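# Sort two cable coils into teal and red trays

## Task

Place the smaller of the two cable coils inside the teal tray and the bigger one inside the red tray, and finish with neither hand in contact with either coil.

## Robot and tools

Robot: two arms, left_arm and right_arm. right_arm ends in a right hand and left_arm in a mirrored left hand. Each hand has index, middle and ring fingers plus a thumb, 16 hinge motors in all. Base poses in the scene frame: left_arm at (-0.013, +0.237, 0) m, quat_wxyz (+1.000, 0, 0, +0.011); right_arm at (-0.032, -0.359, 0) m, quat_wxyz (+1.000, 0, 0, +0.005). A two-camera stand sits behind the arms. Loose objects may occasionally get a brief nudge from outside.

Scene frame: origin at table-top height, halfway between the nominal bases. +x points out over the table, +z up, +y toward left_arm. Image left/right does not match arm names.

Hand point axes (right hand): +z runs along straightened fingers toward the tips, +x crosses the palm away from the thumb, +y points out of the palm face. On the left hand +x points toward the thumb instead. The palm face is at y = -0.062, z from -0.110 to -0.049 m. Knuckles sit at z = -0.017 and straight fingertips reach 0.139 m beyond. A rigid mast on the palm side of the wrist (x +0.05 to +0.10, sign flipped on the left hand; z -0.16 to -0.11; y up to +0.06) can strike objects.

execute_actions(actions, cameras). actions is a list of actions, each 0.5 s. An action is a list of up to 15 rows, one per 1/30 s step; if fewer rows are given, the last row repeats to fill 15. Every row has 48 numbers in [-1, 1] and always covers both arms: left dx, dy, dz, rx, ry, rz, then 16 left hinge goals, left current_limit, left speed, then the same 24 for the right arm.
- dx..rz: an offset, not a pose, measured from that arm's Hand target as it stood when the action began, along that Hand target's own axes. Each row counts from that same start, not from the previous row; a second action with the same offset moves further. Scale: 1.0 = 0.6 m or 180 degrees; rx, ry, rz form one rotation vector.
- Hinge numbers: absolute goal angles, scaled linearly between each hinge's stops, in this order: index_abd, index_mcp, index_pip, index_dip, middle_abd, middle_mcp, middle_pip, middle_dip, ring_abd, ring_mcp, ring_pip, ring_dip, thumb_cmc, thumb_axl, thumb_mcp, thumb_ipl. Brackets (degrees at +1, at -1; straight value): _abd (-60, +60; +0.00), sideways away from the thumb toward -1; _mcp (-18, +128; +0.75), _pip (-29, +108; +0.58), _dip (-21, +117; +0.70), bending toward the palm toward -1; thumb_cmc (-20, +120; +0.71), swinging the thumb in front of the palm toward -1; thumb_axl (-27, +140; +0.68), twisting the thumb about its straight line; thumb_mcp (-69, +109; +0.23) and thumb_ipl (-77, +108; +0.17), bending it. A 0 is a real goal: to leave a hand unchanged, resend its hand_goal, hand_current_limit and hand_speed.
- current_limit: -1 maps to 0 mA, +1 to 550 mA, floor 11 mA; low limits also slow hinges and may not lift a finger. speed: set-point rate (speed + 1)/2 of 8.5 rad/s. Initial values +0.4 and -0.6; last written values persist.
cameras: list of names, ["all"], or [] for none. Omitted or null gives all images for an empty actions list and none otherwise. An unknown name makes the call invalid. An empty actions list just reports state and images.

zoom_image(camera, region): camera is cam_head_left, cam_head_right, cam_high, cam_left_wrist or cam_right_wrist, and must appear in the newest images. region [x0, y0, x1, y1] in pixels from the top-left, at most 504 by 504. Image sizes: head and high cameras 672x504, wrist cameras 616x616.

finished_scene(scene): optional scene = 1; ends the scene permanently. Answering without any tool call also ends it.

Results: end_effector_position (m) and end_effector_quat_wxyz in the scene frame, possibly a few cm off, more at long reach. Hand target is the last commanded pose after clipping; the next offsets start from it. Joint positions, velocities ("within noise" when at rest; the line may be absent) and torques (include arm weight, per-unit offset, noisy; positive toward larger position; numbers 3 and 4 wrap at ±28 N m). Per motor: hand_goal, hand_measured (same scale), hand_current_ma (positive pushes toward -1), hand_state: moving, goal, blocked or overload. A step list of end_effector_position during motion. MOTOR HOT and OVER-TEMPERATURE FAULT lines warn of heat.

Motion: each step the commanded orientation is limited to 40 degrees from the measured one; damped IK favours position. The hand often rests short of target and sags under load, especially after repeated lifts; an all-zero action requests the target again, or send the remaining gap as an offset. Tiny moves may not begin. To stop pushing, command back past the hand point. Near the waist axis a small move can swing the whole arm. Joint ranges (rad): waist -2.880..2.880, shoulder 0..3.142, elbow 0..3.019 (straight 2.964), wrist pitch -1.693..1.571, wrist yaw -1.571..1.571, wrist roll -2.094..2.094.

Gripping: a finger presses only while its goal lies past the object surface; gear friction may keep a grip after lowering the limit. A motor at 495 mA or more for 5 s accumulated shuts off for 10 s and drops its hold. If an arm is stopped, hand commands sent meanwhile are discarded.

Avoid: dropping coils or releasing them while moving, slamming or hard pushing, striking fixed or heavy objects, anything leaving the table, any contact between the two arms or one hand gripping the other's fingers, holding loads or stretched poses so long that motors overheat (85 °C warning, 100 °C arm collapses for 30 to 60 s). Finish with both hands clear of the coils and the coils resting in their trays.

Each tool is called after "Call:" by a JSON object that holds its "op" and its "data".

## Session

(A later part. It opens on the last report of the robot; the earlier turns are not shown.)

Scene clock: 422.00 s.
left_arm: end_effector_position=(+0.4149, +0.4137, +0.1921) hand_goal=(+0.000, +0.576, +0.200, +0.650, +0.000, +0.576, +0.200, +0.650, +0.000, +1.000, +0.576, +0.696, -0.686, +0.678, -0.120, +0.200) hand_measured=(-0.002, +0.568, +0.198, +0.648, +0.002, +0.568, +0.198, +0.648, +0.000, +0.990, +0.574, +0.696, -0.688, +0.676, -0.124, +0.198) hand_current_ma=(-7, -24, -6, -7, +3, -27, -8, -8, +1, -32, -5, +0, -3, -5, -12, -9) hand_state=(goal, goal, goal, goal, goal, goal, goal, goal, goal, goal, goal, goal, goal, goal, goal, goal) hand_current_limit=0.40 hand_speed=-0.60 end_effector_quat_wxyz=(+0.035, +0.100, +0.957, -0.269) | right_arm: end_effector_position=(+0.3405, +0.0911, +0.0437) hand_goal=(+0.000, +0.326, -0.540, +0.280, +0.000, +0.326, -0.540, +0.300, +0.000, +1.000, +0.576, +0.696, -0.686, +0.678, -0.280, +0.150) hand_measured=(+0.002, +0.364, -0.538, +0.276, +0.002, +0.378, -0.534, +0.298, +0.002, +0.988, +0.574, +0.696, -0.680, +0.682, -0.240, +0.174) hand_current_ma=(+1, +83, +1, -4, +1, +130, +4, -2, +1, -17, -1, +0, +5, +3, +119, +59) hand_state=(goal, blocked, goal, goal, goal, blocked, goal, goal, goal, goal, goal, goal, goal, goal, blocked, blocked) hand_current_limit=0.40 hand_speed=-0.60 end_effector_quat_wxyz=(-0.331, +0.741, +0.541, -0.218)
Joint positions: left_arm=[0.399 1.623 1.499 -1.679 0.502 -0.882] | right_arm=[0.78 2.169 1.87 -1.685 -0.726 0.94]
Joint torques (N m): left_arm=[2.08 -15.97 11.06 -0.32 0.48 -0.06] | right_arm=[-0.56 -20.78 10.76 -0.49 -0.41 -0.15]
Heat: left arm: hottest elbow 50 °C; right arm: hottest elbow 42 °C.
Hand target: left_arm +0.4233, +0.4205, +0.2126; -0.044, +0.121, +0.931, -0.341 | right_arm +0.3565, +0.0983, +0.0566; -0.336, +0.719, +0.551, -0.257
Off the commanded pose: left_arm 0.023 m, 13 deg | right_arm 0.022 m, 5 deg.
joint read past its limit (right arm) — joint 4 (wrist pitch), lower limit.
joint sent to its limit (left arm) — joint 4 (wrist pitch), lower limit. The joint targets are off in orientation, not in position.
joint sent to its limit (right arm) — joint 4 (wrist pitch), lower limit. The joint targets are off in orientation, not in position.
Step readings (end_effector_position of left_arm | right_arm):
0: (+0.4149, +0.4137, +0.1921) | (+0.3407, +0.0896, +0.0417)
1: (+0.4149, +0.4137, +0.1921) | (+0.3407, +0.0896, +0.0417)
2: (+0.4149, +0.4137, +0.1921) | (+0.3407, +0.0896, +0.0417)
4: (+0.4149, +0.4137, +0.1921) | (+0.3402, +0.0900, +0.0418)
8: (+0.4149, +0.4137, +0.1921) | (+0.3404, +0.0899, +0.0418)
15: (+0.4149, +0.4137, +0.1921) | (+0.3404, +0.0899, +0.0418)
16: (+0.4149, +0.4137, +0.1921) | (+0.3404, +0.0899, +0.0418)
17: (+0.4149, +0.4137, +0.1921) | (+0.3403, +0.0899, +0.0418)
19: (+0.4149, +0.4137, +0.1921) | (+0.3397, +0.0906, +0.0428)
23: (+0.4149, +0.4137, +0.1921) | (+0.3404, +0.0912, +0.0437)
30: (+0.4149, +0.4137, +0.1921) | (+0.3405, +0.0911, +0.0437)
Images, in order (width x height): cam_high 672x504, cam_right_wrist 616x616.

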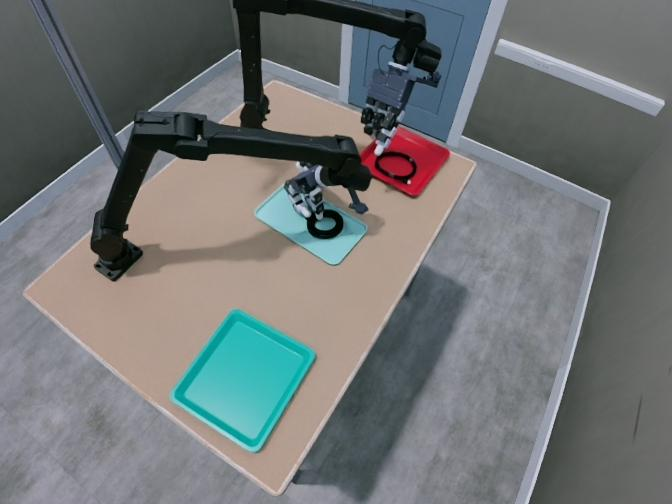

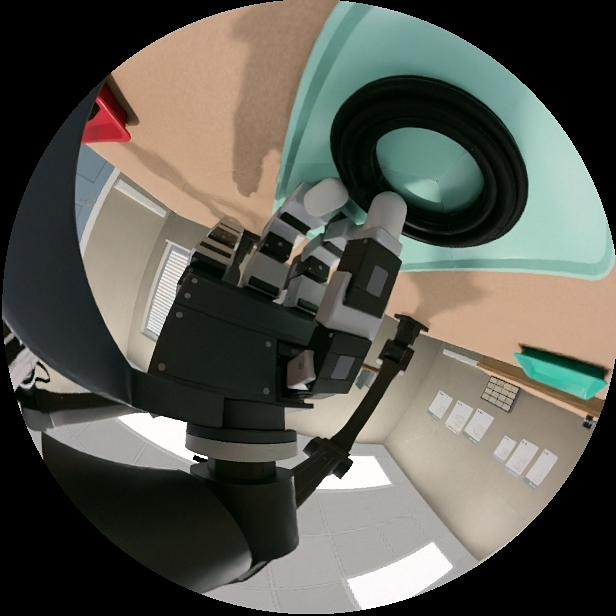

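Call:
{"op": "execute_actions", "data": {"actions": [[[0,0,0,0,0,0,0,0.575,0.2,0.65,0,0.575,0.2,0.65,0,1,0.576,0.696,-0.686,0.678,-0.12,0.2,0.4,-0.6,0,0,0,0,0,0,0,0.2,-0.48,0.24,0,0.2,-0.48,0.26,0,1,0.576,0.696,-0.686,0.678,-0.31,0.14,0.4,-0.6]],[[0,0,0,0,0,0,0,0.575,0.2,0.65,0,0.575,0.2,0.65,0,1,0.576,0.696,-0.686,0.678,-0.12,0.2,0.4,-0.6,0,-0.0192,-0.0161,0,0,0,0,0.2,-0.48,0.24,0,0.2,-0.48,0.26,0,1,0.576,0.696,-0.686,0.678,-0.31,0.14,0.4,-0.6]]], "cameras": ["cam_high","cam_right_wrist"]}}

Call:
{"op": "zoom_image", "data": {"camera": "cam_high", "region": [275, 165, 365, 255]}}

Call:
{"op": "zoom_image", "data": {"camera": "cam_right_wrist", "region": [240, 60, 540, 360]}}

Scene clock: 424.93 s.
left_arm: end_effector_position=(+0.4149, +0.4137, +0.1921) hand_goal=(+0.000, +0.576, +0.200, +0.650, +0.000, +0.576, +0.200, +0.650, +0.000, +1.000, +0.576, +0.696, -0.686, +0.678, -0.120, +0.200) hand_measured=(-0.002, +0.568, +0.198, +0.648, +0.002, +0.568, +0.198, +0.648, +0.000, +0.990, +0.574, +0.696, -0.688, +0.676, -0.124, +0.198) hand_current_ma=(-7, -24, -6, -7, +3, -27, -8, -8, +1, -32, -5, +0, -3, -5, -12, -9) hand_state=(goal, goal, goal, goal, goal, goal, goal, goal, goal, goal, goal, goal, goal, goal, goal, goal) hand_current_limit=0.40 hand_speed=-0.60 end_effector_quat_wxyz=(+0.035, +0.100, +0.957, -0.269) | right_arm: end_effector_position=(+0.3431, +0.0898, +0.0454) hand_goal=(+0.000, +0.200, -0.480, +0.240, +0.000, +0.200, -0.480, +0.260, +0.000, +1.000, +0.576, +0.696, -0.686, +0.678, -0.310, +0.140) hand_measured=(+0.002, +0.204, -0.480, +0.242, -0.002, +0.202, -0.476, +0.262, +0.002, +0.988, +0.574, +0.696, -0.684, +0.680, -0.298, +0.148) hand_current_ma=(+1, +2, +0, +1, -1, +2, +3, +1, +1, -17, -1, +0, +2, +1, +19, +12) hand_state=(goal, goal, goal, goal, goal, goal, goal, goal, goal, goal, goal, goal, goal, goal, goal, goal) hand_current_limit=0.40 hand_speed=-0.60 end_effector_quat_wxyz=(-0.329, +0.742, +0.542, -0.216)
Joint positions: left_arm=[0.399 1.623 1.499 -1.679 0.502 -0.882] | right_arm=[0.777 2.166 1.872 -1.685 -0.719 0.94]
Joint torques (N m): left_arm=[2.08 -16.03 11.04 -0.29 0.48 -0.07] | right_arm=[0.03 -22.77 10.36 -0.46 -0.63 0.01]
Heat: left arm: hottest elbow 50 °C; right arm: hottest elbow 42 °C.
Hand target: left_arm +0.4233, +0.4205, +0.2126; -0.044, +0.121, +0.931, -0.341 | right_arm +0.3565, +0.0983, +0.0715; -0.335, +0.719, +0.551, -0.257
Off the commanded pose: left_arm 0.023 m, 13 deg | right_arm 0.031 m, 6 deg.
joint read past its limit (right arm) — joint 4 (wrist pitch), lower limit.
joint sent to its limit (left arm) — joint 4 (wrist pitch), lower limit. The joint targets are off in orientation, not in position.
joint sent to its limit (right arm) — joint 4 (wrist pitch), lower limit. The joint targets are off in orientation, not in position.
Step readings (end_effector_position of left_arm | right_arm):
0: (+0.4149, +0.4137, +0.1921) | (+0.3405, +0.0911, +0.0437)
1: (+0.4149, +0.4137, +0.1921) | (+0.3405, +0.0911, +0.0437)
2: (+0.4149, +0.4137, +0.1921) | (+0.3405, +0.0911, +0.0437)
4: (+0.4149, +0.4137, +0.1921) | (+0.3405, +0.0912, +0.0437)
8: (+0.4149, +0.4137, +0.1921) | (+0.3413, +0.0913, +0.0441)
15: (+0.4149, +0.4137, +0.1921) | (+0.3429, +0.0898, +0.0440)
16: (+0.4149, +0.4137, +0.1921) | (+0.3429, +0.0897, +0.0442)
17: (+0.4149, +0.4137, +0.1921) | (+0.3429, +0.0897, +0.0444)
19: (+0.4149, +0.4137, +0.1921) | (+0.3430, +0.0897, +0.0448)
23: (+0.4149, +0.4137, +0.1921) | (+0.3431, +0.0898, +0.0454)
30: (+0.4149, +0.4137, +0.1921) | (+0.3431, +0.0898, +0.0454)
Images, in order (width x height): cam_high 672x504, cam_right_wrist 616x616.

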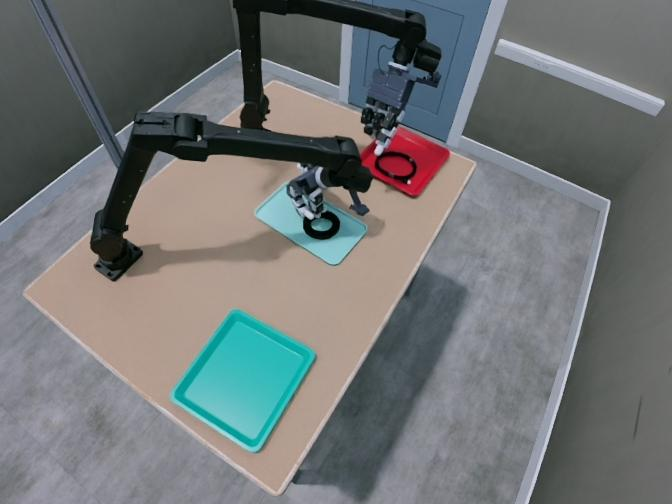

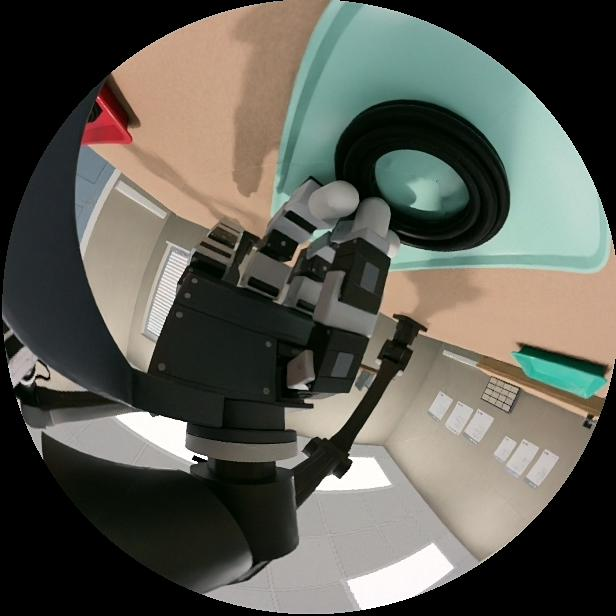

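Scaled by 5.600 from the camera's 672x504 image, which has a finer 960x720 frame.

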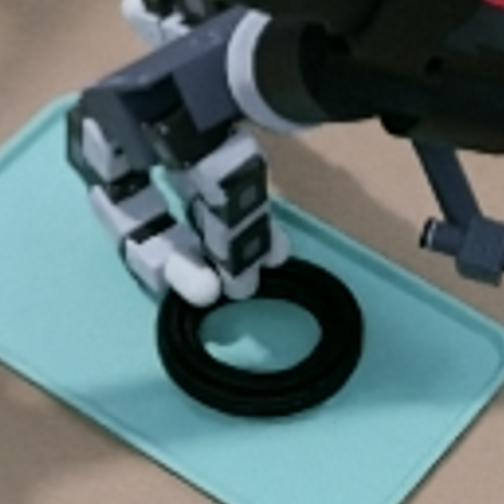

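Scaled by 1.680 from the camera's 616x616 image, which has a finer 880x880 frame.

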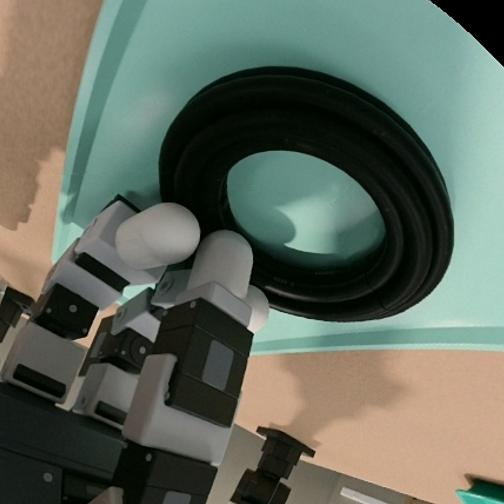

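Call:
{"op": "execute_actions", "data": {"actions": [[[0,0,0,0,0,0,0,0.575,0.2,0.65,0,0.575,0.2,0.65,0,1,0.576,0.696,-0.686,0.678,-0.12,0.2,0.4,-0.6,0,-0.005,-0.004,0,0,0,0,0.42,-0.6,0.2,0,0.42,-0.6,0.2,0,1,0.576,0.696,-0.686,0.678,-0.27,0.15,0.4,-0.6]],[[0,0,0,0,0,0,0,0.575,0.2,0.65,0,0.575,0.2,0.65,0,1,0.576,0.696,-0.686,0.678,-0.12,0.2,0.4,-0.6,0,0,0,0,0,0,0,0.673,-0.682,0.145,0,0.673,-0.682,0.19,0,1,0.576,0.696,-0.686,0.678,-0.225,0.168,0.4,-0.6]]], "cameras": ["cam_high","cam_right_wrist"]}}

Call:
{"op": "zoom_image", "data": {"camera": "cam_high", "region": [275, 165, 365, 255]}}

Scene clock: 428.57 s.
left_arm: end_effector_position=(+0.4149, +0.4137, +0.1921) hand_goal=(+0.000, +0.576, +0.200, +0.650, +0.000, +0.576, +0.200, +0.650, +0.000, +1.000, +0.576, +0.696, -0.686, +0.678, -0.120, +0.200) hand_measured=(-0.002, +0.568, +0.198, +0.648, +0.002, +0.568, +0.198, +0.648, +0.000, +0.990, +0.574, +0.696, -0.688, +0.676, -0.124, +0.198) hand_current_ma=(-7, -24, -6, -7, +3, -27, -8, -8, +1, -32, -5, +0, -3, -5, -12, -9) hand_state=(goal, goal, goal, goal, goal, goal, goal, goal, goal, goal, goal, goal, goal, goal, goal, goal) hand_current_limit=0.40 hand_speed=-0.60 end_effector_quat_wxyz=(+0.035, +0.100, +0.957, -0.269) | right_arm: end_effector_position=(+0.3434, +0.0900, +0.0493) hand_goal=(+0.000, +0.674, -0.682, +0.146, +0.000, +0.674, -0.682, +0.190, +0.000, +1.000, +0.576, +0.696, -0.686, +0.678, -0.224, +0.168) hand_measured=(+0.002, +0.664, -0.676, +0.150, -0.002, +0.664, -0.676, +0.194, +0.002, +0.988, +0.574, +0.696, -0.684, +0.680, -0.226, +0.166) hand_current_ma=(+1, -14, +6, +3, -1, -14, +6, +3, +1, -17, -1, +0, +2, +1, -2, -2) hand_state=(goal, goal, goal, goal, goal, goal, goal, goal, goal, goal, goal, goal, goal, goal, goal, goal) hand_current_limit=0.40 hand_speed=-0.60 end_effector_quat_wxyz=(-0.329, +0.743, +0.543, -0.213)
Joint positions: left_arm=[0.399 1.623 1.499 -1.679 0.502 -0.882] | right_arm=[0.777 2.159 1.872 -1.685 -0.719 0.943]
Joint torques (N m): left_arm=[2.08 -16.03 11.03 -0.29 0.48 -0.07] | right_arm=[-0.26 -22.48 10.32 -0.55 -0.65 0]
Heat: left arm: hottest elbow 50 °C; right arm: hottest elbow 42 °C.
Hand target: left_arm +0.4233, +0.4205, +0.2126; -0.044, +0.121, +0.931, -0.341 | right_arm +0.3564, +0.0983, +0.0755; -0.335, +0.719, +0.551, -0.257
Off the commanded pose: left_arm 0.023 m, 13 deg | right_arm 0.030 m, 6 deg.
joint read past its limit (right arm) — joint 4 (wrist pitch), lower limit.
joint sent to its limit (left arm) — joint 4 (wrist pitch), lower limit. The joint targets are off in orientation, not in position.
joint sent to its limit (right arm) — joint 4 (wrist pitch), lower limit. The joint targets are off in orientation, not in position.
Step readings (end_effector_position of left_arm | right_arm):
0: (+0.4149, +0.4137, +0.1921) | (+0.3431, +0.0898, +0.0454)
1: (+0.4149, +0.4137, +0.1921) | (+0.3431, +0.0898, +0.0457)
2: (+0.4149, +0.4137, +0.1921) | (+0.3431, +0.0898, +0.0461)
4: (+0.4149, +0.4137, +0.1921) | (+0.3432, +0.0898, +0.0467)
8: (+0.4149, +0.4137, +0.1921) | (+0.3433, +0.0900, +0.0485)
15: (+0.4149, +0.4137, +0.1921) | (+0.3434, +0.0900, +0.0493)
16: (+0.4149, +0.4137, +0.1921) | (+0.3434, +0.0900, +0.0493)
17: (+0.4149, +0.4137, +0.1921) | (+0.3434, +0.0900, +0.0493)
19: (+0.4149, +0.4137, +0.1921) | (+0.3434, +0.0900, +0.0493)
23: (+0.4149, +0.4137, +0.1921) | (+0.3434, +0.0900, +0.0493)
30: (+0.4149, +0.4137, +0.1921) | (+0.3434, +0.0900, +0.0493)
Images, in order (width x height): cam_high 672x504, cam_right_wrist 616x616.

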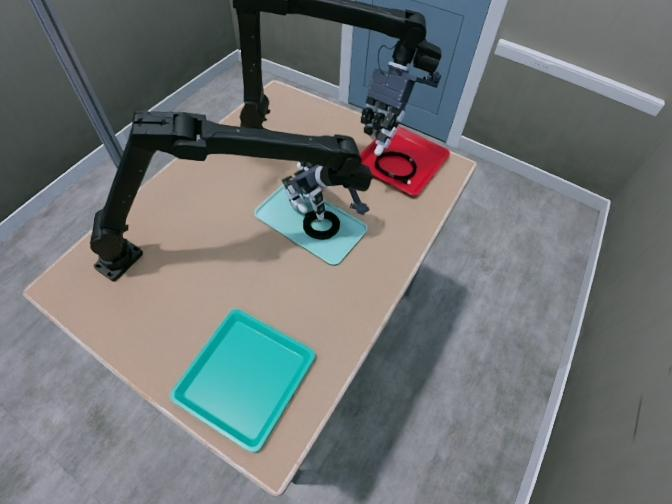

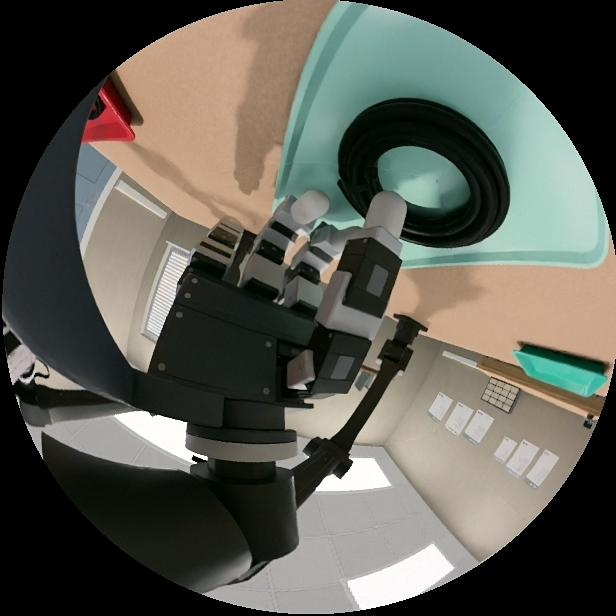

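Scaled by 5.600 from the camera's 672x504 image, which has a finer 960x720 frame.

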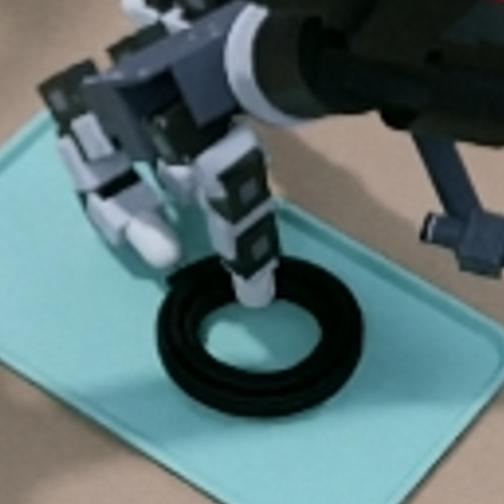

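Call:
{"op": "execute_actions", "data": {"actions": [[[0,0,0,0,0,0,0,0.575,0.2,0.65,0,0.575,0.2,0.65,0,1,0.576,0.696,-0.686,0.678,-0.12,0.2,0.4,-0.6,-0.0073,0.0272,0.0247,0,0,0,0,0.673,-0.682,0.145,0,0.673,-0.682,0.19,0,1,0.576,0.696,-0.686,0.678,-0.225,0.168,0.4,-0.6]]], "cameras": ["cam_high","cam_right_wrist"]}}

Call:
{"op": "zoom_image", "data": {"camera": "cam_high", "region": [275, 165, 365, 255]}}

Scene clock: 432.57 s.
left_arm: end_effector_position=(+0.4149, +0.4137, +0.1921) hand_goal=(+0.000, +0.576, +0.200, +0.650, +0.000, +0.576, +0.200, +0.650, +0.000, +1.000, +0.576, +0.696, -0.686, +0.678, -0.120, +0.200) hand_measured=(-0.002, +0.568, +0.198, +0.648, +0.002, +0.568, +0.198, +0.648, +0.000, +0.990, +0.574, +0.696, -0.688, +0.676, -0.124, +0.198) hand_current_ma=(-7, -24, -6, -7, +3, -27, -8, -8, +1, -32, -5, +0, -3, -5, -12, -9) hand_state=(goal, goal, goal, goal, goal, goal, goal, goal, goal, goal, goal, goal, goal, goal, goal, goal) hand_current_limit=0.40 hand_speed=-0.60 end_effector_quat_wxyz=(+0.035, +0.100, +0.957, -0.269) | right_arm: end_effector_position=(+0.3434, +0.0900, +0.0493) hand_goal=(+0.000, +0.674, -0.682, +0.146, +0.000, +0.674, -0.682, +0.190, +0.000, +1.000, +0.576, +0.696, -0.686, +0.678, -0.224, +0.168) hand_measured=(+0.002, +0.664, -0.676, +0.150, -0.002, +0.664, -0.676, +0.194, +0.002, +0.988, +0.574, +0.696, -0.684, +0.680, -0.226, +0.166) hand_current_ma=(+1, -14, +6, +3, -1, -14, +6, +3, +1, -17, -1, +0, +2, +1, -2, -2) hand_state=(goal, goal, goal, goal, goal, goal, goal, goal, goal, goal, goal, goal, goal, goal, goal, goal) hand_current_limit=0.40 hand_speed=-0.60 end_effector_quat_wxyz=(-0.329, +0.743, +0.543, -0.213)
Joint positions: left_arm=[0.399 1.623 1.499 -1.679 0.502 -0.882] | right_arm=[0.777 2.159 1.872 -1.685 -0.719 0.943]
Joint torques (N m): left_arm=[2.08 -16.03 11.06 -0.31 0.48 -0.07] | right_arm=[-0.85 -19.6 9.63 -0.65 -0.66 -0.2]
Heat: left arm: hottest elbow 50 °C; right arm: hottest elbow 41 °C.
Hand target: left_arm +0.4233, +0.4205, +0.2126; -0.044, +0.121, +0.931, -0.341 | right_arm +0.3544, +0.0943, +0.0535; -0.335, +0.719, +0.551, -0.257
Off the commanded pose: left_arm 0.023 m, 13 deg | right_arm 0.013 m, 6 deg.
joint read past its limit (right arm) — joint 4 (wrist pitch), lower limit.
joint sent to its limit (left arm) — joint 4 (wrist pitch), lower limit. The joint targets are off in orientation, not in position.
joint sent to its limit (right arm) — joint 4 (wrist pitch), lower limit. The joint targets are off in orientation, not in position.
Step readings (end_effector_position of left_arm | right_arm):
0: (+0.4149, +0.4137, +0.1921) | (+0.3434, +0.0900, +0.0493)
1: (+0.4149, +0.4137, +0.1921) | (+0.3434, +0.0900, +0.0493)
2: (+0.4149, +0.4137, +0.1921) | (+0.3434, +0.0900, +0.0493)
4: (+0.4149, +0.4137, +0.1921) | (+0.3434, +0.0900, +0.0493)
8: (+0.4149, +0.4137, +0.1921) | (+0.3434, +0.0900, +0.0493)
15: (+0.4149, +0.4137, +0.1921) | (+0.3434, +0.0900, +0.0493)
Images, in order (width x height): cam_high 672x504, cam_right_wrist 616x616.

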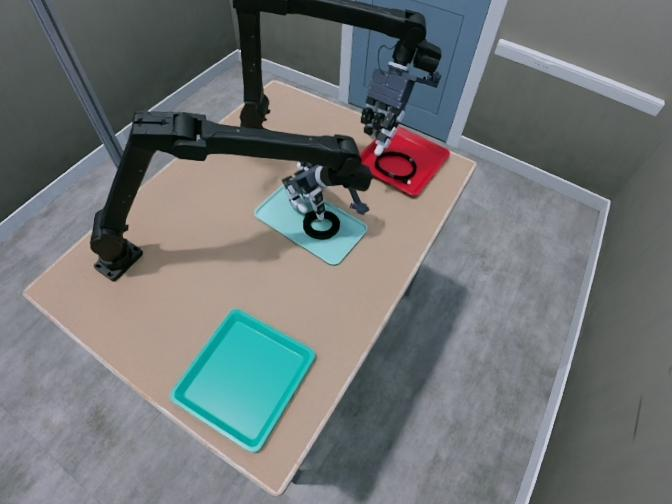

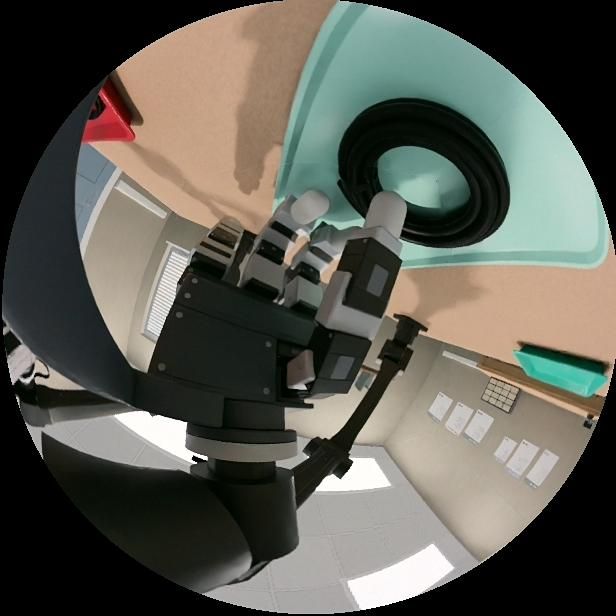

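Scaled by 5.600 from the camera's 672x504 image, which has a finer 960x720 frame.

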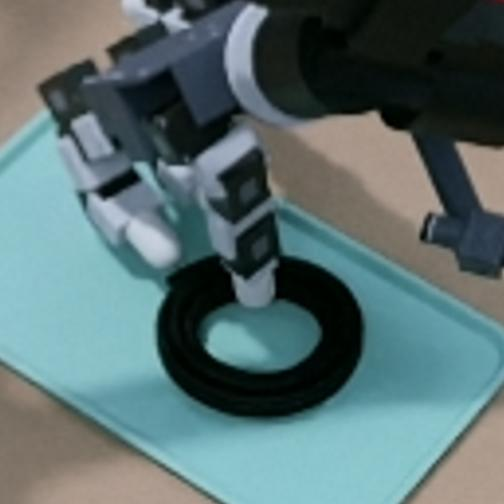

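Call:
{"op": "execute_actions", "data": {"actions": [[[0,0,0,0,0,0,0,0.575,0.2,0.65,0,0.575,0.2,0.65,0,1,0.576,0.696,-0.686,0.678,-0.12,0.2,0.4,-0.6,0,0.0115,0.0096,0,0,0,0,0.673,-0.682,0.145,0,0.673,-0.682,0.19,0,1,0.576,0.696,-0.686,0.678,-0.225,0.168,0.4,-0.6]]], "cameras": ["cam_high","cam_right_wrist"]}}

Call:
{"op": "zoom_image", "data": {"camera": "cam_high", "region": [275, 165, 365, 255]}}

Call:
{"op": "zoom_image", "data": {"camera": "cam_right_wrist", "region": [240, 60, 540, 360]}}

Scene clock: 434.60 s.
left_arm: end_effector_position=(+0.4149, +0.4137, +0.1921) hand_goal=(+0.000, +0.576, +0.200, +0.650, +0.000, +0.576, +0.200, +0.650, +0.000, +1.000, +0.576, +0.696, -0.686, +0.678, -0.120, +0.200) hand_measured=(-0.002, +0.568, +0.198, +0.648, +0.002, +0.568, +0.198, +0.648, +0.000, +0.990, +0.574, +0.696, -0.688, +0.676, -0.124, +0.198) hand_current_ma=(-7, -24, -6, -7, +3, -27, -8, -8, +1, -32, -5, +0, -3, -5, -12, -9) hand_state=(goal, goal, goal, goal, goal, goal, goal, goal, goal, goal, goal, goal, goal, goal, goal, goal) hand_current_limit=0.40 hand_speed=-0.60 end_effector_quat_wxyz=(+0.035, +0.100, +0.957, -0.269) | right_arm: end_effector_position=(+0.3424, +0.0893, +0.0384) hand_goal=(+0.000, +0.674, -0.682, +0.146, +0.000, +0.674, -0.682, +0.190, +0.000, +1.000, +0.576, +0.696, -0.686, +0.678, -0.224, +0.168) hand_measured=(+0.002, +0.664, -0.684, +0.144, -0.002, +0.664, -0.676, +0.194, +0.002, +0.988, +0.574, +0.696, -0.684, +0.680, -0.226, +0.166) hand_current_ma=(+1, -14, -1, -2, -1, -14, +6, +3, +1, -17, -1, +0, +2, +1, -2, -2) hand_state=(goal, goal, goal, goal, goal, goal, goal, goal, goal, goal, goal, goal, goal, goal, goal, goal) hand_current_limit=0.40 hand_speed=-0.60 end_effector_quat_wxyz=(-0.329, +0.742, +0.541, -0.221)
Joint positions: left_arm=[0.399 1.623 1.499 -1.679 0.502 -0.882] | right_arm=[0.777 2.179 1.872 -1.685 -0.72 0.937]
Joint torques (N m): left_arm=[2.08 -15.97 11.04 -0.31 0.48 -0.07] | right_arm=[0.21 -20.31 9.55 -0.77 -0.65 -0.29]
Heat: left arm: hottest elbow 50 °C; right arm: hottest elbow 41 °C.
Hand target: left_arm +0.4233, +0.4205, +0.2126; -0.044, +0.121, +0.931, -0.341 | right_arm +0.3544, +0.0943, +0.0444; -0.335, +0.719, +0.551, -0.258
Off the commanded pose: left_arm 0.023 m, 13 deg | right_arm 0.014 m, 5 deg.
joint read past its limit (right arm) — joint 4 (wrist pitch), lower limit.
joint sent to its limit (left arm) — joint 4 (wrist pitch), lower limit. The joint targets are off in orientation, not in position.
joint sent to its limit (right arm) — joint 4 (wrist pitch), lower limit. The joint targets are off in orientation, not in position.
Step readings (end_effector_position of left_arm | right_arm):
0: (+0.4149, +0.4137, +0.1921) | (+0.3434, +0.0900, +0.0493)
1: (+0.4149, +0.4137, +0.1921) | (+0.3433, +0.0900, +0.0485)
2: (+0.4149, +0.4137, +0.1921) | (+0.3433, +0.0900, +0.0478)
4: (+0.4149, +0.4137, +0.1921) | (+0.3432, +0.0899, +0.0456)
8: (+0.4149, +0.4137, +0.1921) | (+0.3426, +0.0894, +0.0396)
15: (+0.4149, +0.4137, +0.1921) | (+0.3424, +0.0893, +0.0384)
Images, in order (width x height): cam_high 672x504, cam_right_wrist 616x616.

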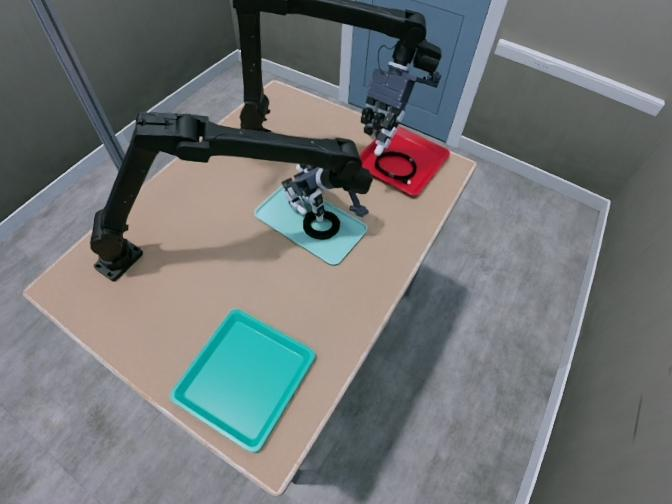

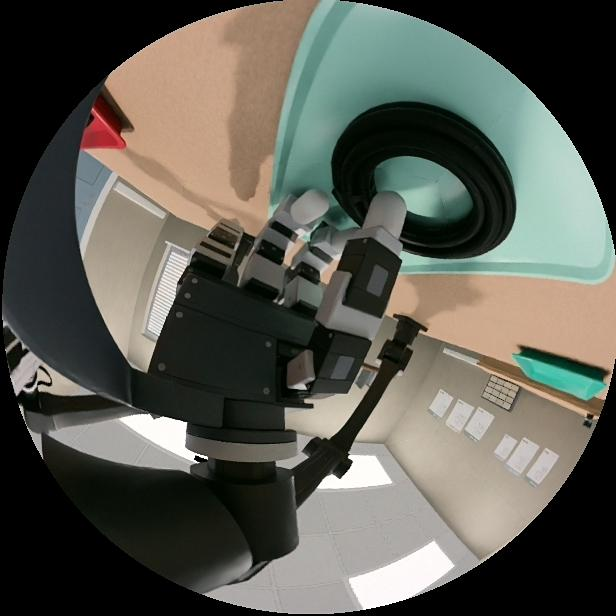

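Scaled by 5.600 from the camera's 672x504 image, which has a finer 960x720 frame.

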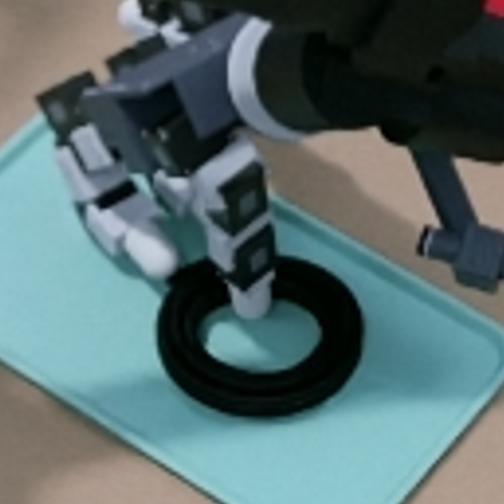

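Scaled by 1.680 from the camera's 616x616 image, which has a finer 880x880 frame.

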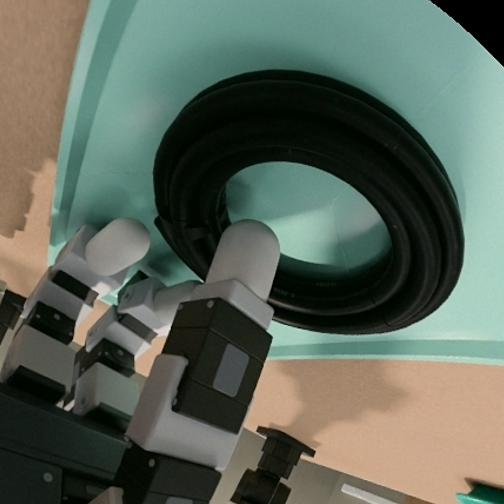

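Call:
{"op": "execute_actions", "data": {"actions": [[[0,0,0,0,0,0,0,0.575,0.2,0.65,0,0.575,0.2,0.65,0,1,0.576,0.696,-0.686,0.678,-0.12,0.2,0.4,-0.6,-0.003,0.0115,0.0076,0,0,0,0,0.673,-0.682,0.12,0,0.673,-0.682,0.16,0,1,0.576,0.696,-0.686,0.678,-0.225,0.168,0.4,-0.6]]], "cameras": ["cam_high","cam_right_wrist"]}}

Call:
{"op": "zoom_image", "data": {"camera": "cam_high", "region": [275, 165, 365, 255]}}

Call:
{"op": "zoom_image", "data": {"camera": "cam_right_wrist", "region": [240, 60, 540, 360]}}

Scene clock: 436.97 s.
left_arm: end_effector_position=(+0.4149, +0.4137, +0.1921) hand_goal=(+0.000, +0.576, +0.200, +0.650, +0.000, +0.576, +0.200, +0.650, +0.000, +1.000, +0.576, +0.696, -0.686, +0.678, -0.120, +0.200) hand_measured=(-0.002, +0.568, +0.198, +0.648, +0.002, +0.568, +0.198, +0.648, +0.000, +0.990, +0.574, +0.696, -0.688, +0.676, -0.124, +0.198) hand_current_ma=(-7, -24, -6, -7, +3, -27, -8, -8, +1, -32, -5, +0, -3, -5, -12, -9) hand_state=(goal, goal, goal, goal, goal, goal, goal, goal, goal, goal, goal, goal, goal, goal, goal, goal) hand_current_limit=0.40 hand_speed=-0.60 end_effector_quat_wxyz=(+0.035, +0.100, +0.957, -0.269) | right_arm: end_effector_position=(+0.3424, +0.0896, +0.0355) hand_goal=(+0.000, +0.674, -0.682, +0.120, +0.000, +0.674, -0.682, +0.160, +0.000, +1.000, +0.576, +0.696, -0.686, +0.678, -0.224, +0.168) hand_measured=(+0.002, +0.664, -0.690, +0.114, -0.002, +0.664, -0.680, +0.164, +0.002, +0.988, +0.574, +0.696, -0.684, +0.680, -0.226, +0.166) hand_current_ma=(+1, -12, -9, -5, -1, -14, +2, +3, +1, -17, -1, +0, +2, +1, -2, -2) hand_state=(goal, goal, goal, goal, goal, goal, goal, goal, goal, goal, goal, goal, goal, goal, goal, goal) hand_current_limit=0.40 hand_speed=-0.60 end_effector_quat_wxyz=(-0.329, +0.740, +0.543, -0.222)
Joint positions: left_arm=[0.399 1.623 1.499 -1.679 0.502 -0.882] | right_arm=[0.777 2.184 1.872 -1.685 -0.72 0.929]
Joint torques (N m): left_arm=[2.08 -15.97 11.04 -0.31 0.48 -0.07] | right_arm=[-0.91 -19.49 9.16 -0.59 -0.56 -0.27]
Heat: left arm: hottest elbow 50 °C; right arm: hottest elbow 41 °C.
Hand target: left_arm +0.4233, +0.4205, +0.2126; -0.044, +0.121, +0.931, -0.341 | right_arm +0.3548, +0.0923, +0.0362; -0.335, +0.719, +0.551, -0.257
Off the commanded pose: left_arm 0.023 m, 13 deg | right_arm 0.013 m, 5 deg.
joint read past its limit (right arm) — joint 4 (wrist pitch), lower limit.
joint sent to its limit (left arm) — joint 4 (wrist pitch), lower limit. The joint targets are off in orientation, not in position.
joint sent to its limit (right arm) — joint 4 (wrist pitch), lower limit. The joint targets are off in orientation, not in position.
Step readings (end_effector_position of left_arm | right_arm):
0: (+0.4149, +0.4137, +0.1921) | (+0.3424, +0.0893, +0.0384)
1: (+0.4149, +0.4137, +0.1921) | (+0.3424, +0.0894, +0.0381)
2: (+0.4149, +0.4137, +0.1921) | (+0.3425, +0.0895, +0.0377)
4: (+0.4149, +0.4137, +0.1921) | (+0.3424, +0.0895, +0.0366)
8: (+0.4149, +0.4137, +0.1921) | (+0.3424, +0.0895, +0.0355)
15: (+0.4149, +0.4137, +0.1921) | (+0.3424, +0.0896, +0.0355)
Images, in order (width x height): cam_high 672x504, cam_right_wrist 616x616.

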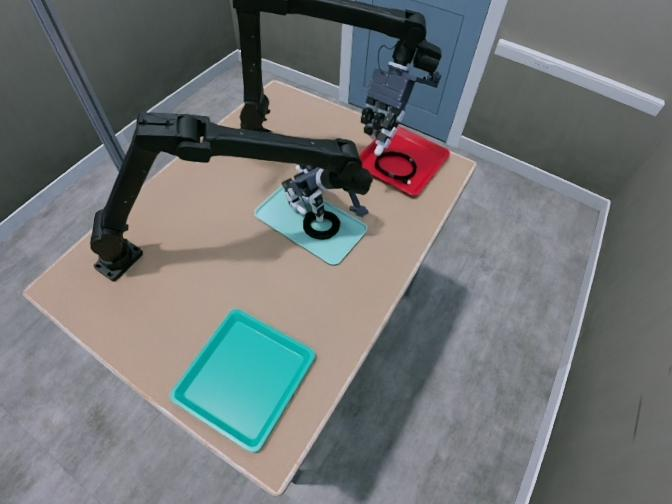

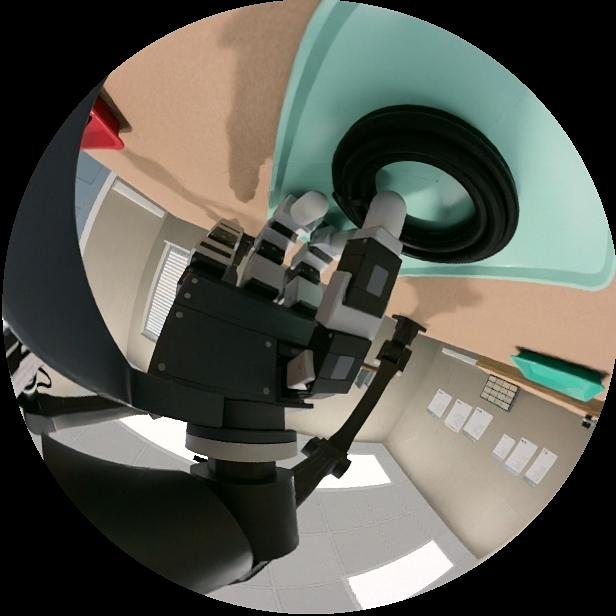

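Scaled by 5.600 from the camera's 672x504 image, which has a finer 960x720 frame.

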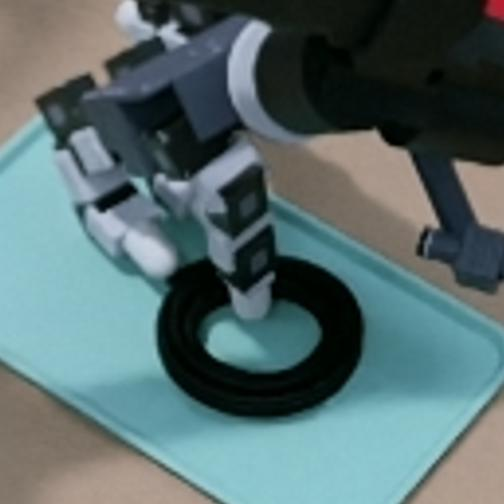

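Scaled by 1.680 from the camera's 616x616 image, which has a finer 880x880 frame.

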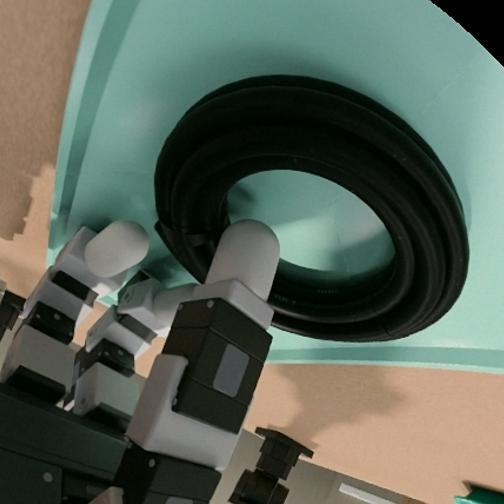

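Call:
{"op": "zoom_image", "data": {"camera": "cam_high", "region": [295, 195, 345, 245]}}

Call:
{"op": "zoom_image", "data": {"camera": "cam_right_wrist", "region": [320, 150, 440, 270]}}

Scaled by 10.080 from the camera's 672x504 image, which has a finer 960x720 frame.

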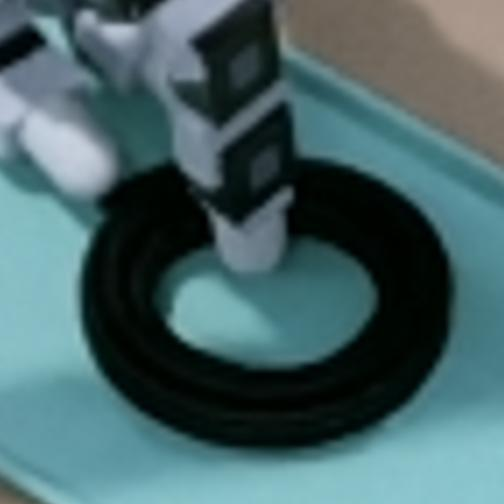

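Scaled by 4.200 from the camera's 616x616 image, which has a finer 880x880 frame.

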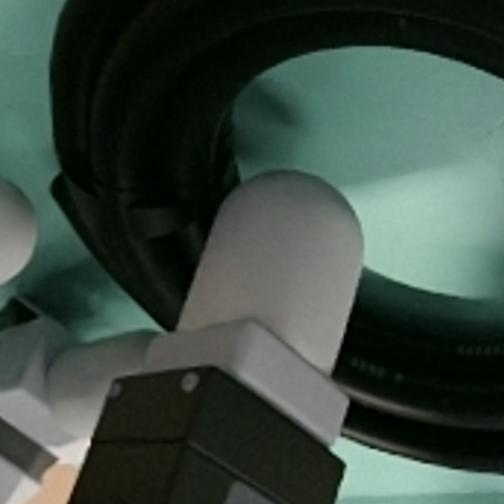

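Call:
{"op": "execute_actions", "data": {"actions": [[[0,0,0,0,0,0,0,0.575,0.2,0.65,0,0.575,0.2,0.65,0,1,0.576,0.696,-0.686,0.678,-0.12,0.2,0.4,-0.6,0,-0.0447,-0.0375,0,0,0,0,0.673,-0.682,0.145,0,0.673,-0.682,0.145,0,1,0.576,0.696,-0.686,0.678,-0.225,0.168,0.4,-0.6]],[[0,0,0,0,0,0,0,0.575,0.2,0.65,0,0.575,0.2,0.65,0,1,0.576,0.696,-0.686,0.678,-0.12,0.2,0.4,-0.6,0.026,0.0033,-0.0039,0,0.0851,0.0714,0,0.673,-0.682,0.145,0,0.673,-0.682,0.145,0,1,0.576,0.696,-0.686,0.678,-0.225,0.168,0.4,-0.6]]], "cameras": ["cam_high","cam_right_wrist"]}}

Call:
{"op": "zoom_image", "data": {"camera": "cam_high", "region": [275, 165, 365, 255]}}

Scene clock: 459.40 s.
left_arm: end_effector_position=(+0.4149, +0.4137, +0.1921) hand_goal=(+0.000, +0.576, +0.200, +0.650, +0.000, +0.576, +0.200, +0.650, +0.000, +1.000, +0.576, +0.696, -0.686, +0.678, -0.120, +0.200) hand_measured=(-0.002, +0.568, +0.198, +0.648, +0.002, +0.568, +0.198, +0.648, +0.000, +0.990, +0.574, +0.696, -0.688, +0.676, -0.124, +0.198) hand_current_ma=(-7, -24, -6, -7, +3, -27, -8, -8, +1, -32, -5, +0, -3, -5, -12, -9) hand_state=(goal, goal, goal, goal, goal, goal, goal, goal, goal, goal, goal, goal, goal, goal, goal, goal) hand_current_limit=0.40 hand_speed=-0.60 end_effector_quat_wxyz=(+0.035, +0.100, +0.957, -0.269) | right_arm: end_effector_position=(+0.3489, +0.1005, +0.0588) hand_goal=(+0.000, +0.674, -0.682, +0.146, +0.000, +0.674, -0.682, +0.146, +0.000, +1.000, +0.576, +0.696, -0.686, +0.678, -0.224, +0.168) hand_measured=(+0.002, +0.670, -0.682, +0.144, -0.002, +0.670, -0.680, +0.150, +0.002, +0.990, +0.574, +0.696, -0.684, +0.680, -0.224, +0.166) hand_current_ma=(+1, -3, +0, -2, +0, -4, +2, +3, +1, -13, -2, +0, +1, +1, +0, -1) hand_state=(goal, goal, goal, goal, goal, goal, goal, goal, goal, goal, goal, goal, goal, goal, goal, goal) hand_current_limit=0.40 hand_speed=-0.60 end_effector_quat_wxyz=(-0.371, +0.801, +0.418, -0.214)
Joint positions: left_arm=[0.399 1.623 1.499 -1.679 0.502 -0.882] | right_arm=[0.75 2.167 1.899 -1.591 -0.85 1.237]
Joint torques (N m): left_arm=[2.08 -16.03 11.06 -0.32 0.48 -0.07] | right_arm=[0.15 -21.07 10.36 -0.01 -0.76 0.07]
Heat: left arm: hottest elbow 51 °C; right arm: hottest elbow 39 °C.
Hand target: left_arm +0.4233, +0.4205, +0.2126; -0.044, +0.121, +0.931, -0.341 | right_arm +0.3618, +0.1067, +0.0712; -0.375, +0.804, +0.418, -0.195
Off the commanded pose: left_arm 0.023 m, 13 deg | right_arm 0.019 m, 2 deg.
joint sent to its limit (left arm) — joint 4 (wrist pitch), lower limit. The joint targets are off in orientation, not in position.
Step readings (end_effector_position of left_arm | right_arm):
0: (+0.4149, +0.4137, +0.1921) | (+0.3424, +0.0896, +0.0355)
1: (+0.4149, +0.4137, +0.1921) | (+0.3425, +0.0897, +0.0365)
2: (+0.4149, +0.4137, +0.1921) | (+0.3428, +0.0896, +0.0378)
4: (+0.4149, +0.4137, +0.1921) | (+0.3432, +0.0899, +0.0412)
8: (+0.4149, +0.4137, +0.1921) | (+0.3442, +0.0909, +0.0508)
15: (+0.4149, +0.4137, +0.1921) | (+0.3446, +0.0913, +0.0551)
16: (+0.4149, +0.4137, +0.1921) | (+0.3416, +0.0947, +0.0565)
17: (+0.4149, +0.4137, +0.1921) | (+0.3362, +0.1026, +0.0592)
19: (+0.4149, +0.4137, +0.1921) | (+0.3387, +0.1091, +0.0606)
23: (+0.4149, +0.4137, +0.1921) | (+0.3467, +0.1059, +0.0588)
30: (+0.4149, +0.4137, +0.1921) | (+0.3497, +0.1013, +0.0586)
Images, in order (width x height): cam_high 672x504, cam_right_wrist 616x616.

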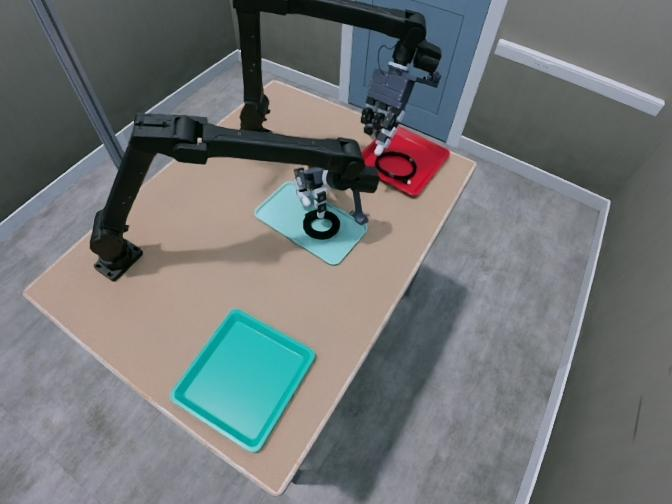

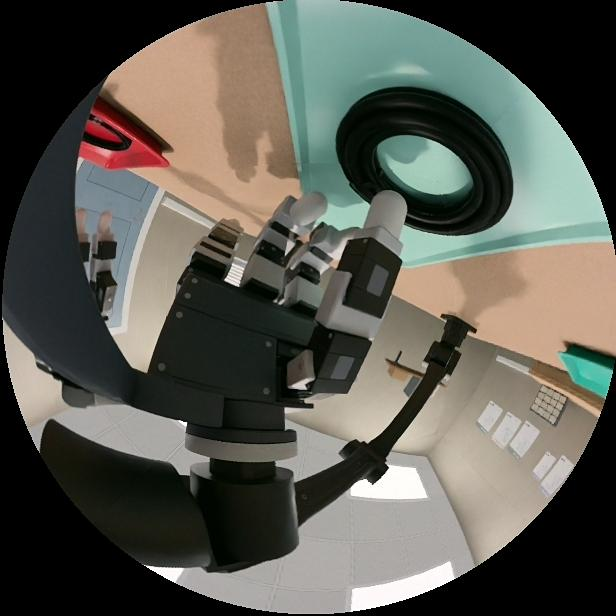

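Scaled by 5.600 from the camera's 672x504 image, which has a finer 960x720 frame.

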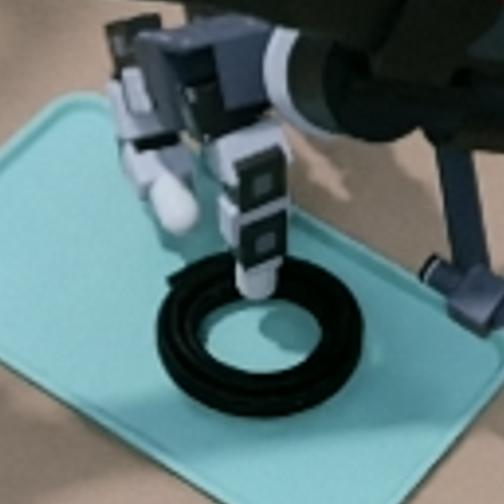

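Call:
{"op": "execute_actions", "data": {"actions": [[[0,0,0,0,0,0,0,0.575,0.2,0.65,0,0.575,0.2,0.65,0,1,0.576,0.696,-0.686,0.678,-0.12,0.2,0.4,-0.6,-0.0038,0.0195,0.0235,0,0,0,0,0.673,-0.682,0.145,0,0.673,-0.682,0.145,0,1,0.576,0.696,-0.686,0.678,-0.225,0.168,0.4,-0.6]],[[0,0,0,0,0,0,0,0.575,0.2,0.65,0,0.575,0.2,0.65,0,1,0.576,0.696,-0.686,0.678,-0.12,0.2,0.4,-0.6,0,0.0128,0.0107,0,0,0,0,0.673,-0.682,0.145,0,0.673,-0.682,0.145,0,1,0.576,0.696,-0.686,0.678,-0.225,0.168,0.4,-0.6]]], "cameras": ["cam_high","cam_right_wrist"]}}

Call:
{"op": "zoom_image", "data": {"camera": "cam_high", "region": [275, 165, 365, 255]}}

Call:
{"op": "zoom_image", "data": {"camera": "cam_right_wrist", "region": [240, 60, 540, 360]}}

Scene clock: 464.47 s.
left_arm: end_effector_position=(+0.4149, +0.4137, +0.1921) hand_goal=(+0.000, +0.576, +0.200, +0.650, +0.000, +0.576, +0.200, +0.650, +0.000, +1.000, +0.576, +0.696, -0.686, +0.678, -0.120, +0.200) hand_measured=(-0.002, +0.568, +0.198, +0.648, +0.002, +0.568, +0.198, +0.648, +0.000, +0.990, +0.574, +0.696, -0.688, +0.676, -0.124, +0.198) hand_current_ma=(-7, -24, -6, -7, +3, -27, -8, -8, +1, -32, -5, +0, -3, -5, -12, -9) hand_state=(goal, goal, goal, goal, goal, goal, goal, goal, goal, goal, goal, goal, goal, goal, goal, goal) hand_current_limit=0.40 hand_speed=-0.60 end_effector_quat_wxyz=(+0.035, +0.100, +0.957, -0.269) | right_arm: end_effector_position=(+0.3547, +0.1058, +0.0439) hand_goal=(+0.000, +0.674, -0.682, +0.146, +0.000, +0.674, -0.682, +0.146, +0.000, +1.000, +0.576, +0.696, -0.686, +0.678, -0.224, +0.168) hand_measured=(+0.002, +0.670, -0.682, +0.144, -0.002, +0.670, -0.680, +0.150, +0.002, +0.990, +0.574, +0.696, -0.684, +0.680, -0.224, +0.166) hand_current_ma=(+1, -3, +0, -2, +0, -4, +2, +3, +1, -13, -2, +0, +1, +1, +0, -1) hand_state=(goal, goal, goal, goal, goal, goal, goal, goal, goal, goal, goal, goal, goal, goal, goal, goal) hand_current_limit=0.40 hand_speed=-0.60 end_effector_quat_wxyz=(-0.375, +0.801, +0.423, -0.198)
Joint positions: left_arm=[0.399 1.623 1.499 -1.679 0.502 -0.882] | right_arm=[0.75 2.173 1.875 -1.521 -0.849 1.245]
Joint torques (N m): left_arm=[2.08 -16.03 11.04 -0.29 0.48 -0.07] | right_arm=[-0.38 -20.48 8.31 -0.02 -0.77 -0.02]
Heat: left arm: hottest elbow 51 °C; right arm: hottest elbow 40 °C.
Hand target: left_arm +0.4233, +0.4205, +0.2126; -0.044, +0.121, +0.931, -0.341 | right_arm +0.3578, +0.1066, +0.0433; -0.375, +0.804, +0.418, -0.195
Off the commanded pose: left_arm 0.023 m, 13 deg | right_arm 0.003 m, 1 deg.
joint sent to its limit (left arm) — joint 4 (wrist pitch), lower limit. The joint targets are off in orientation, not in position.
Step readings (end_effector_position of left_arm | right_arm):
0: (+0.4149, +0.4137, +0.1921) | (+0.3489, +0.1004, +0.0588)
1: (+0.4149, +0.4137, +0.1921) | (+0.3497, +0.1012, +0.0581)
2: (+0.4149, +0.4137, +0.1921) | (+0.3514, +0.1028, +0.0563)
4: (+0.4149, +0.4137, +0.1921) | (+0.3543, +0.1055, +0.0544)
8: (+0.4149, +0.4137, +0.1921) | (+0.3547, +0.1058, +0.0524)
15: (+0.4149, +0.4137, +0.1921) | (+0.3548, +0.1060, +0.0524)
16: (+0.4149, +0.4137, +0.1921) | (+0.3548, +0.1060, +0.0516)
17: (+0.4149, +0.4137, +0.1921) | (+0.3554, +0.1065, +0.0504)
19: (+0.4149, +0.4137, +0.1921) | (+0.3559, +0.1069, +0.0485)
23: (+0.4149, +0.4137, +0.1921) | (+0.3548, +0.1059, +0.0447)
30: (+0.4149, +0.4137, +0.1921) | (+0.3547, +0.1058, +0.0439)
Images, in order (width x height): cam_high 672x504, cam_right_wrist 616x616.

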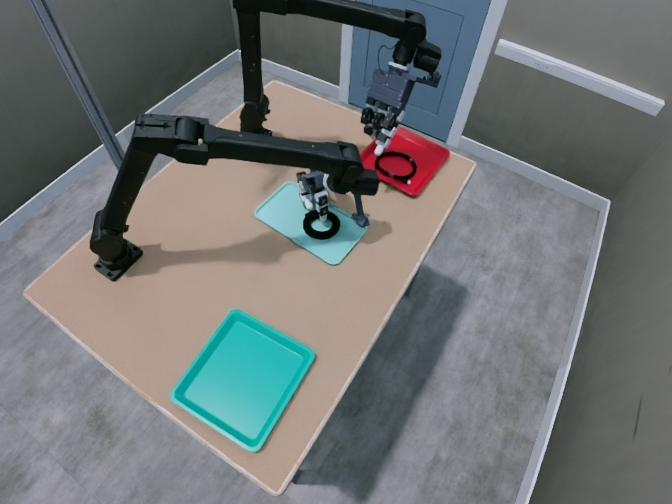

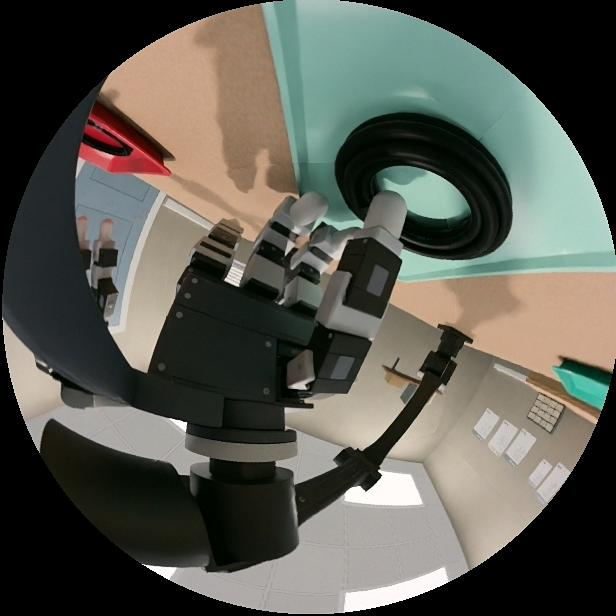

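Scaled by 5.600 from the camera's 672x504 image, which has a finer 960x720 frame.

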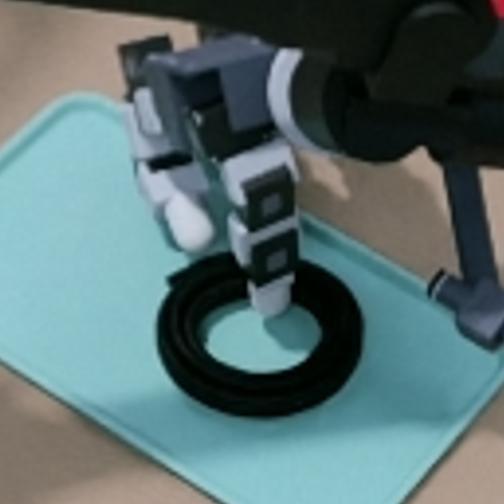

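Scaled by 1.680 from the camera's 616x616 image, which has a finer 880x880 frame.

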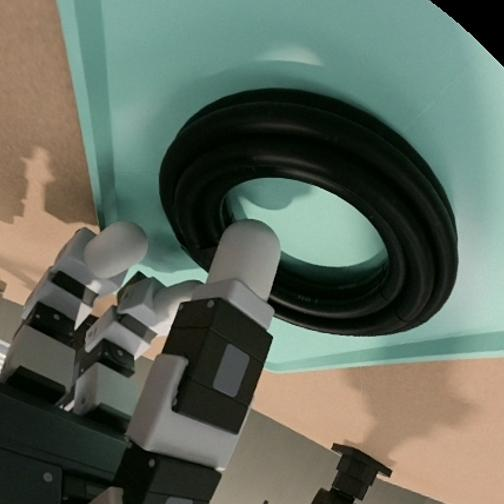

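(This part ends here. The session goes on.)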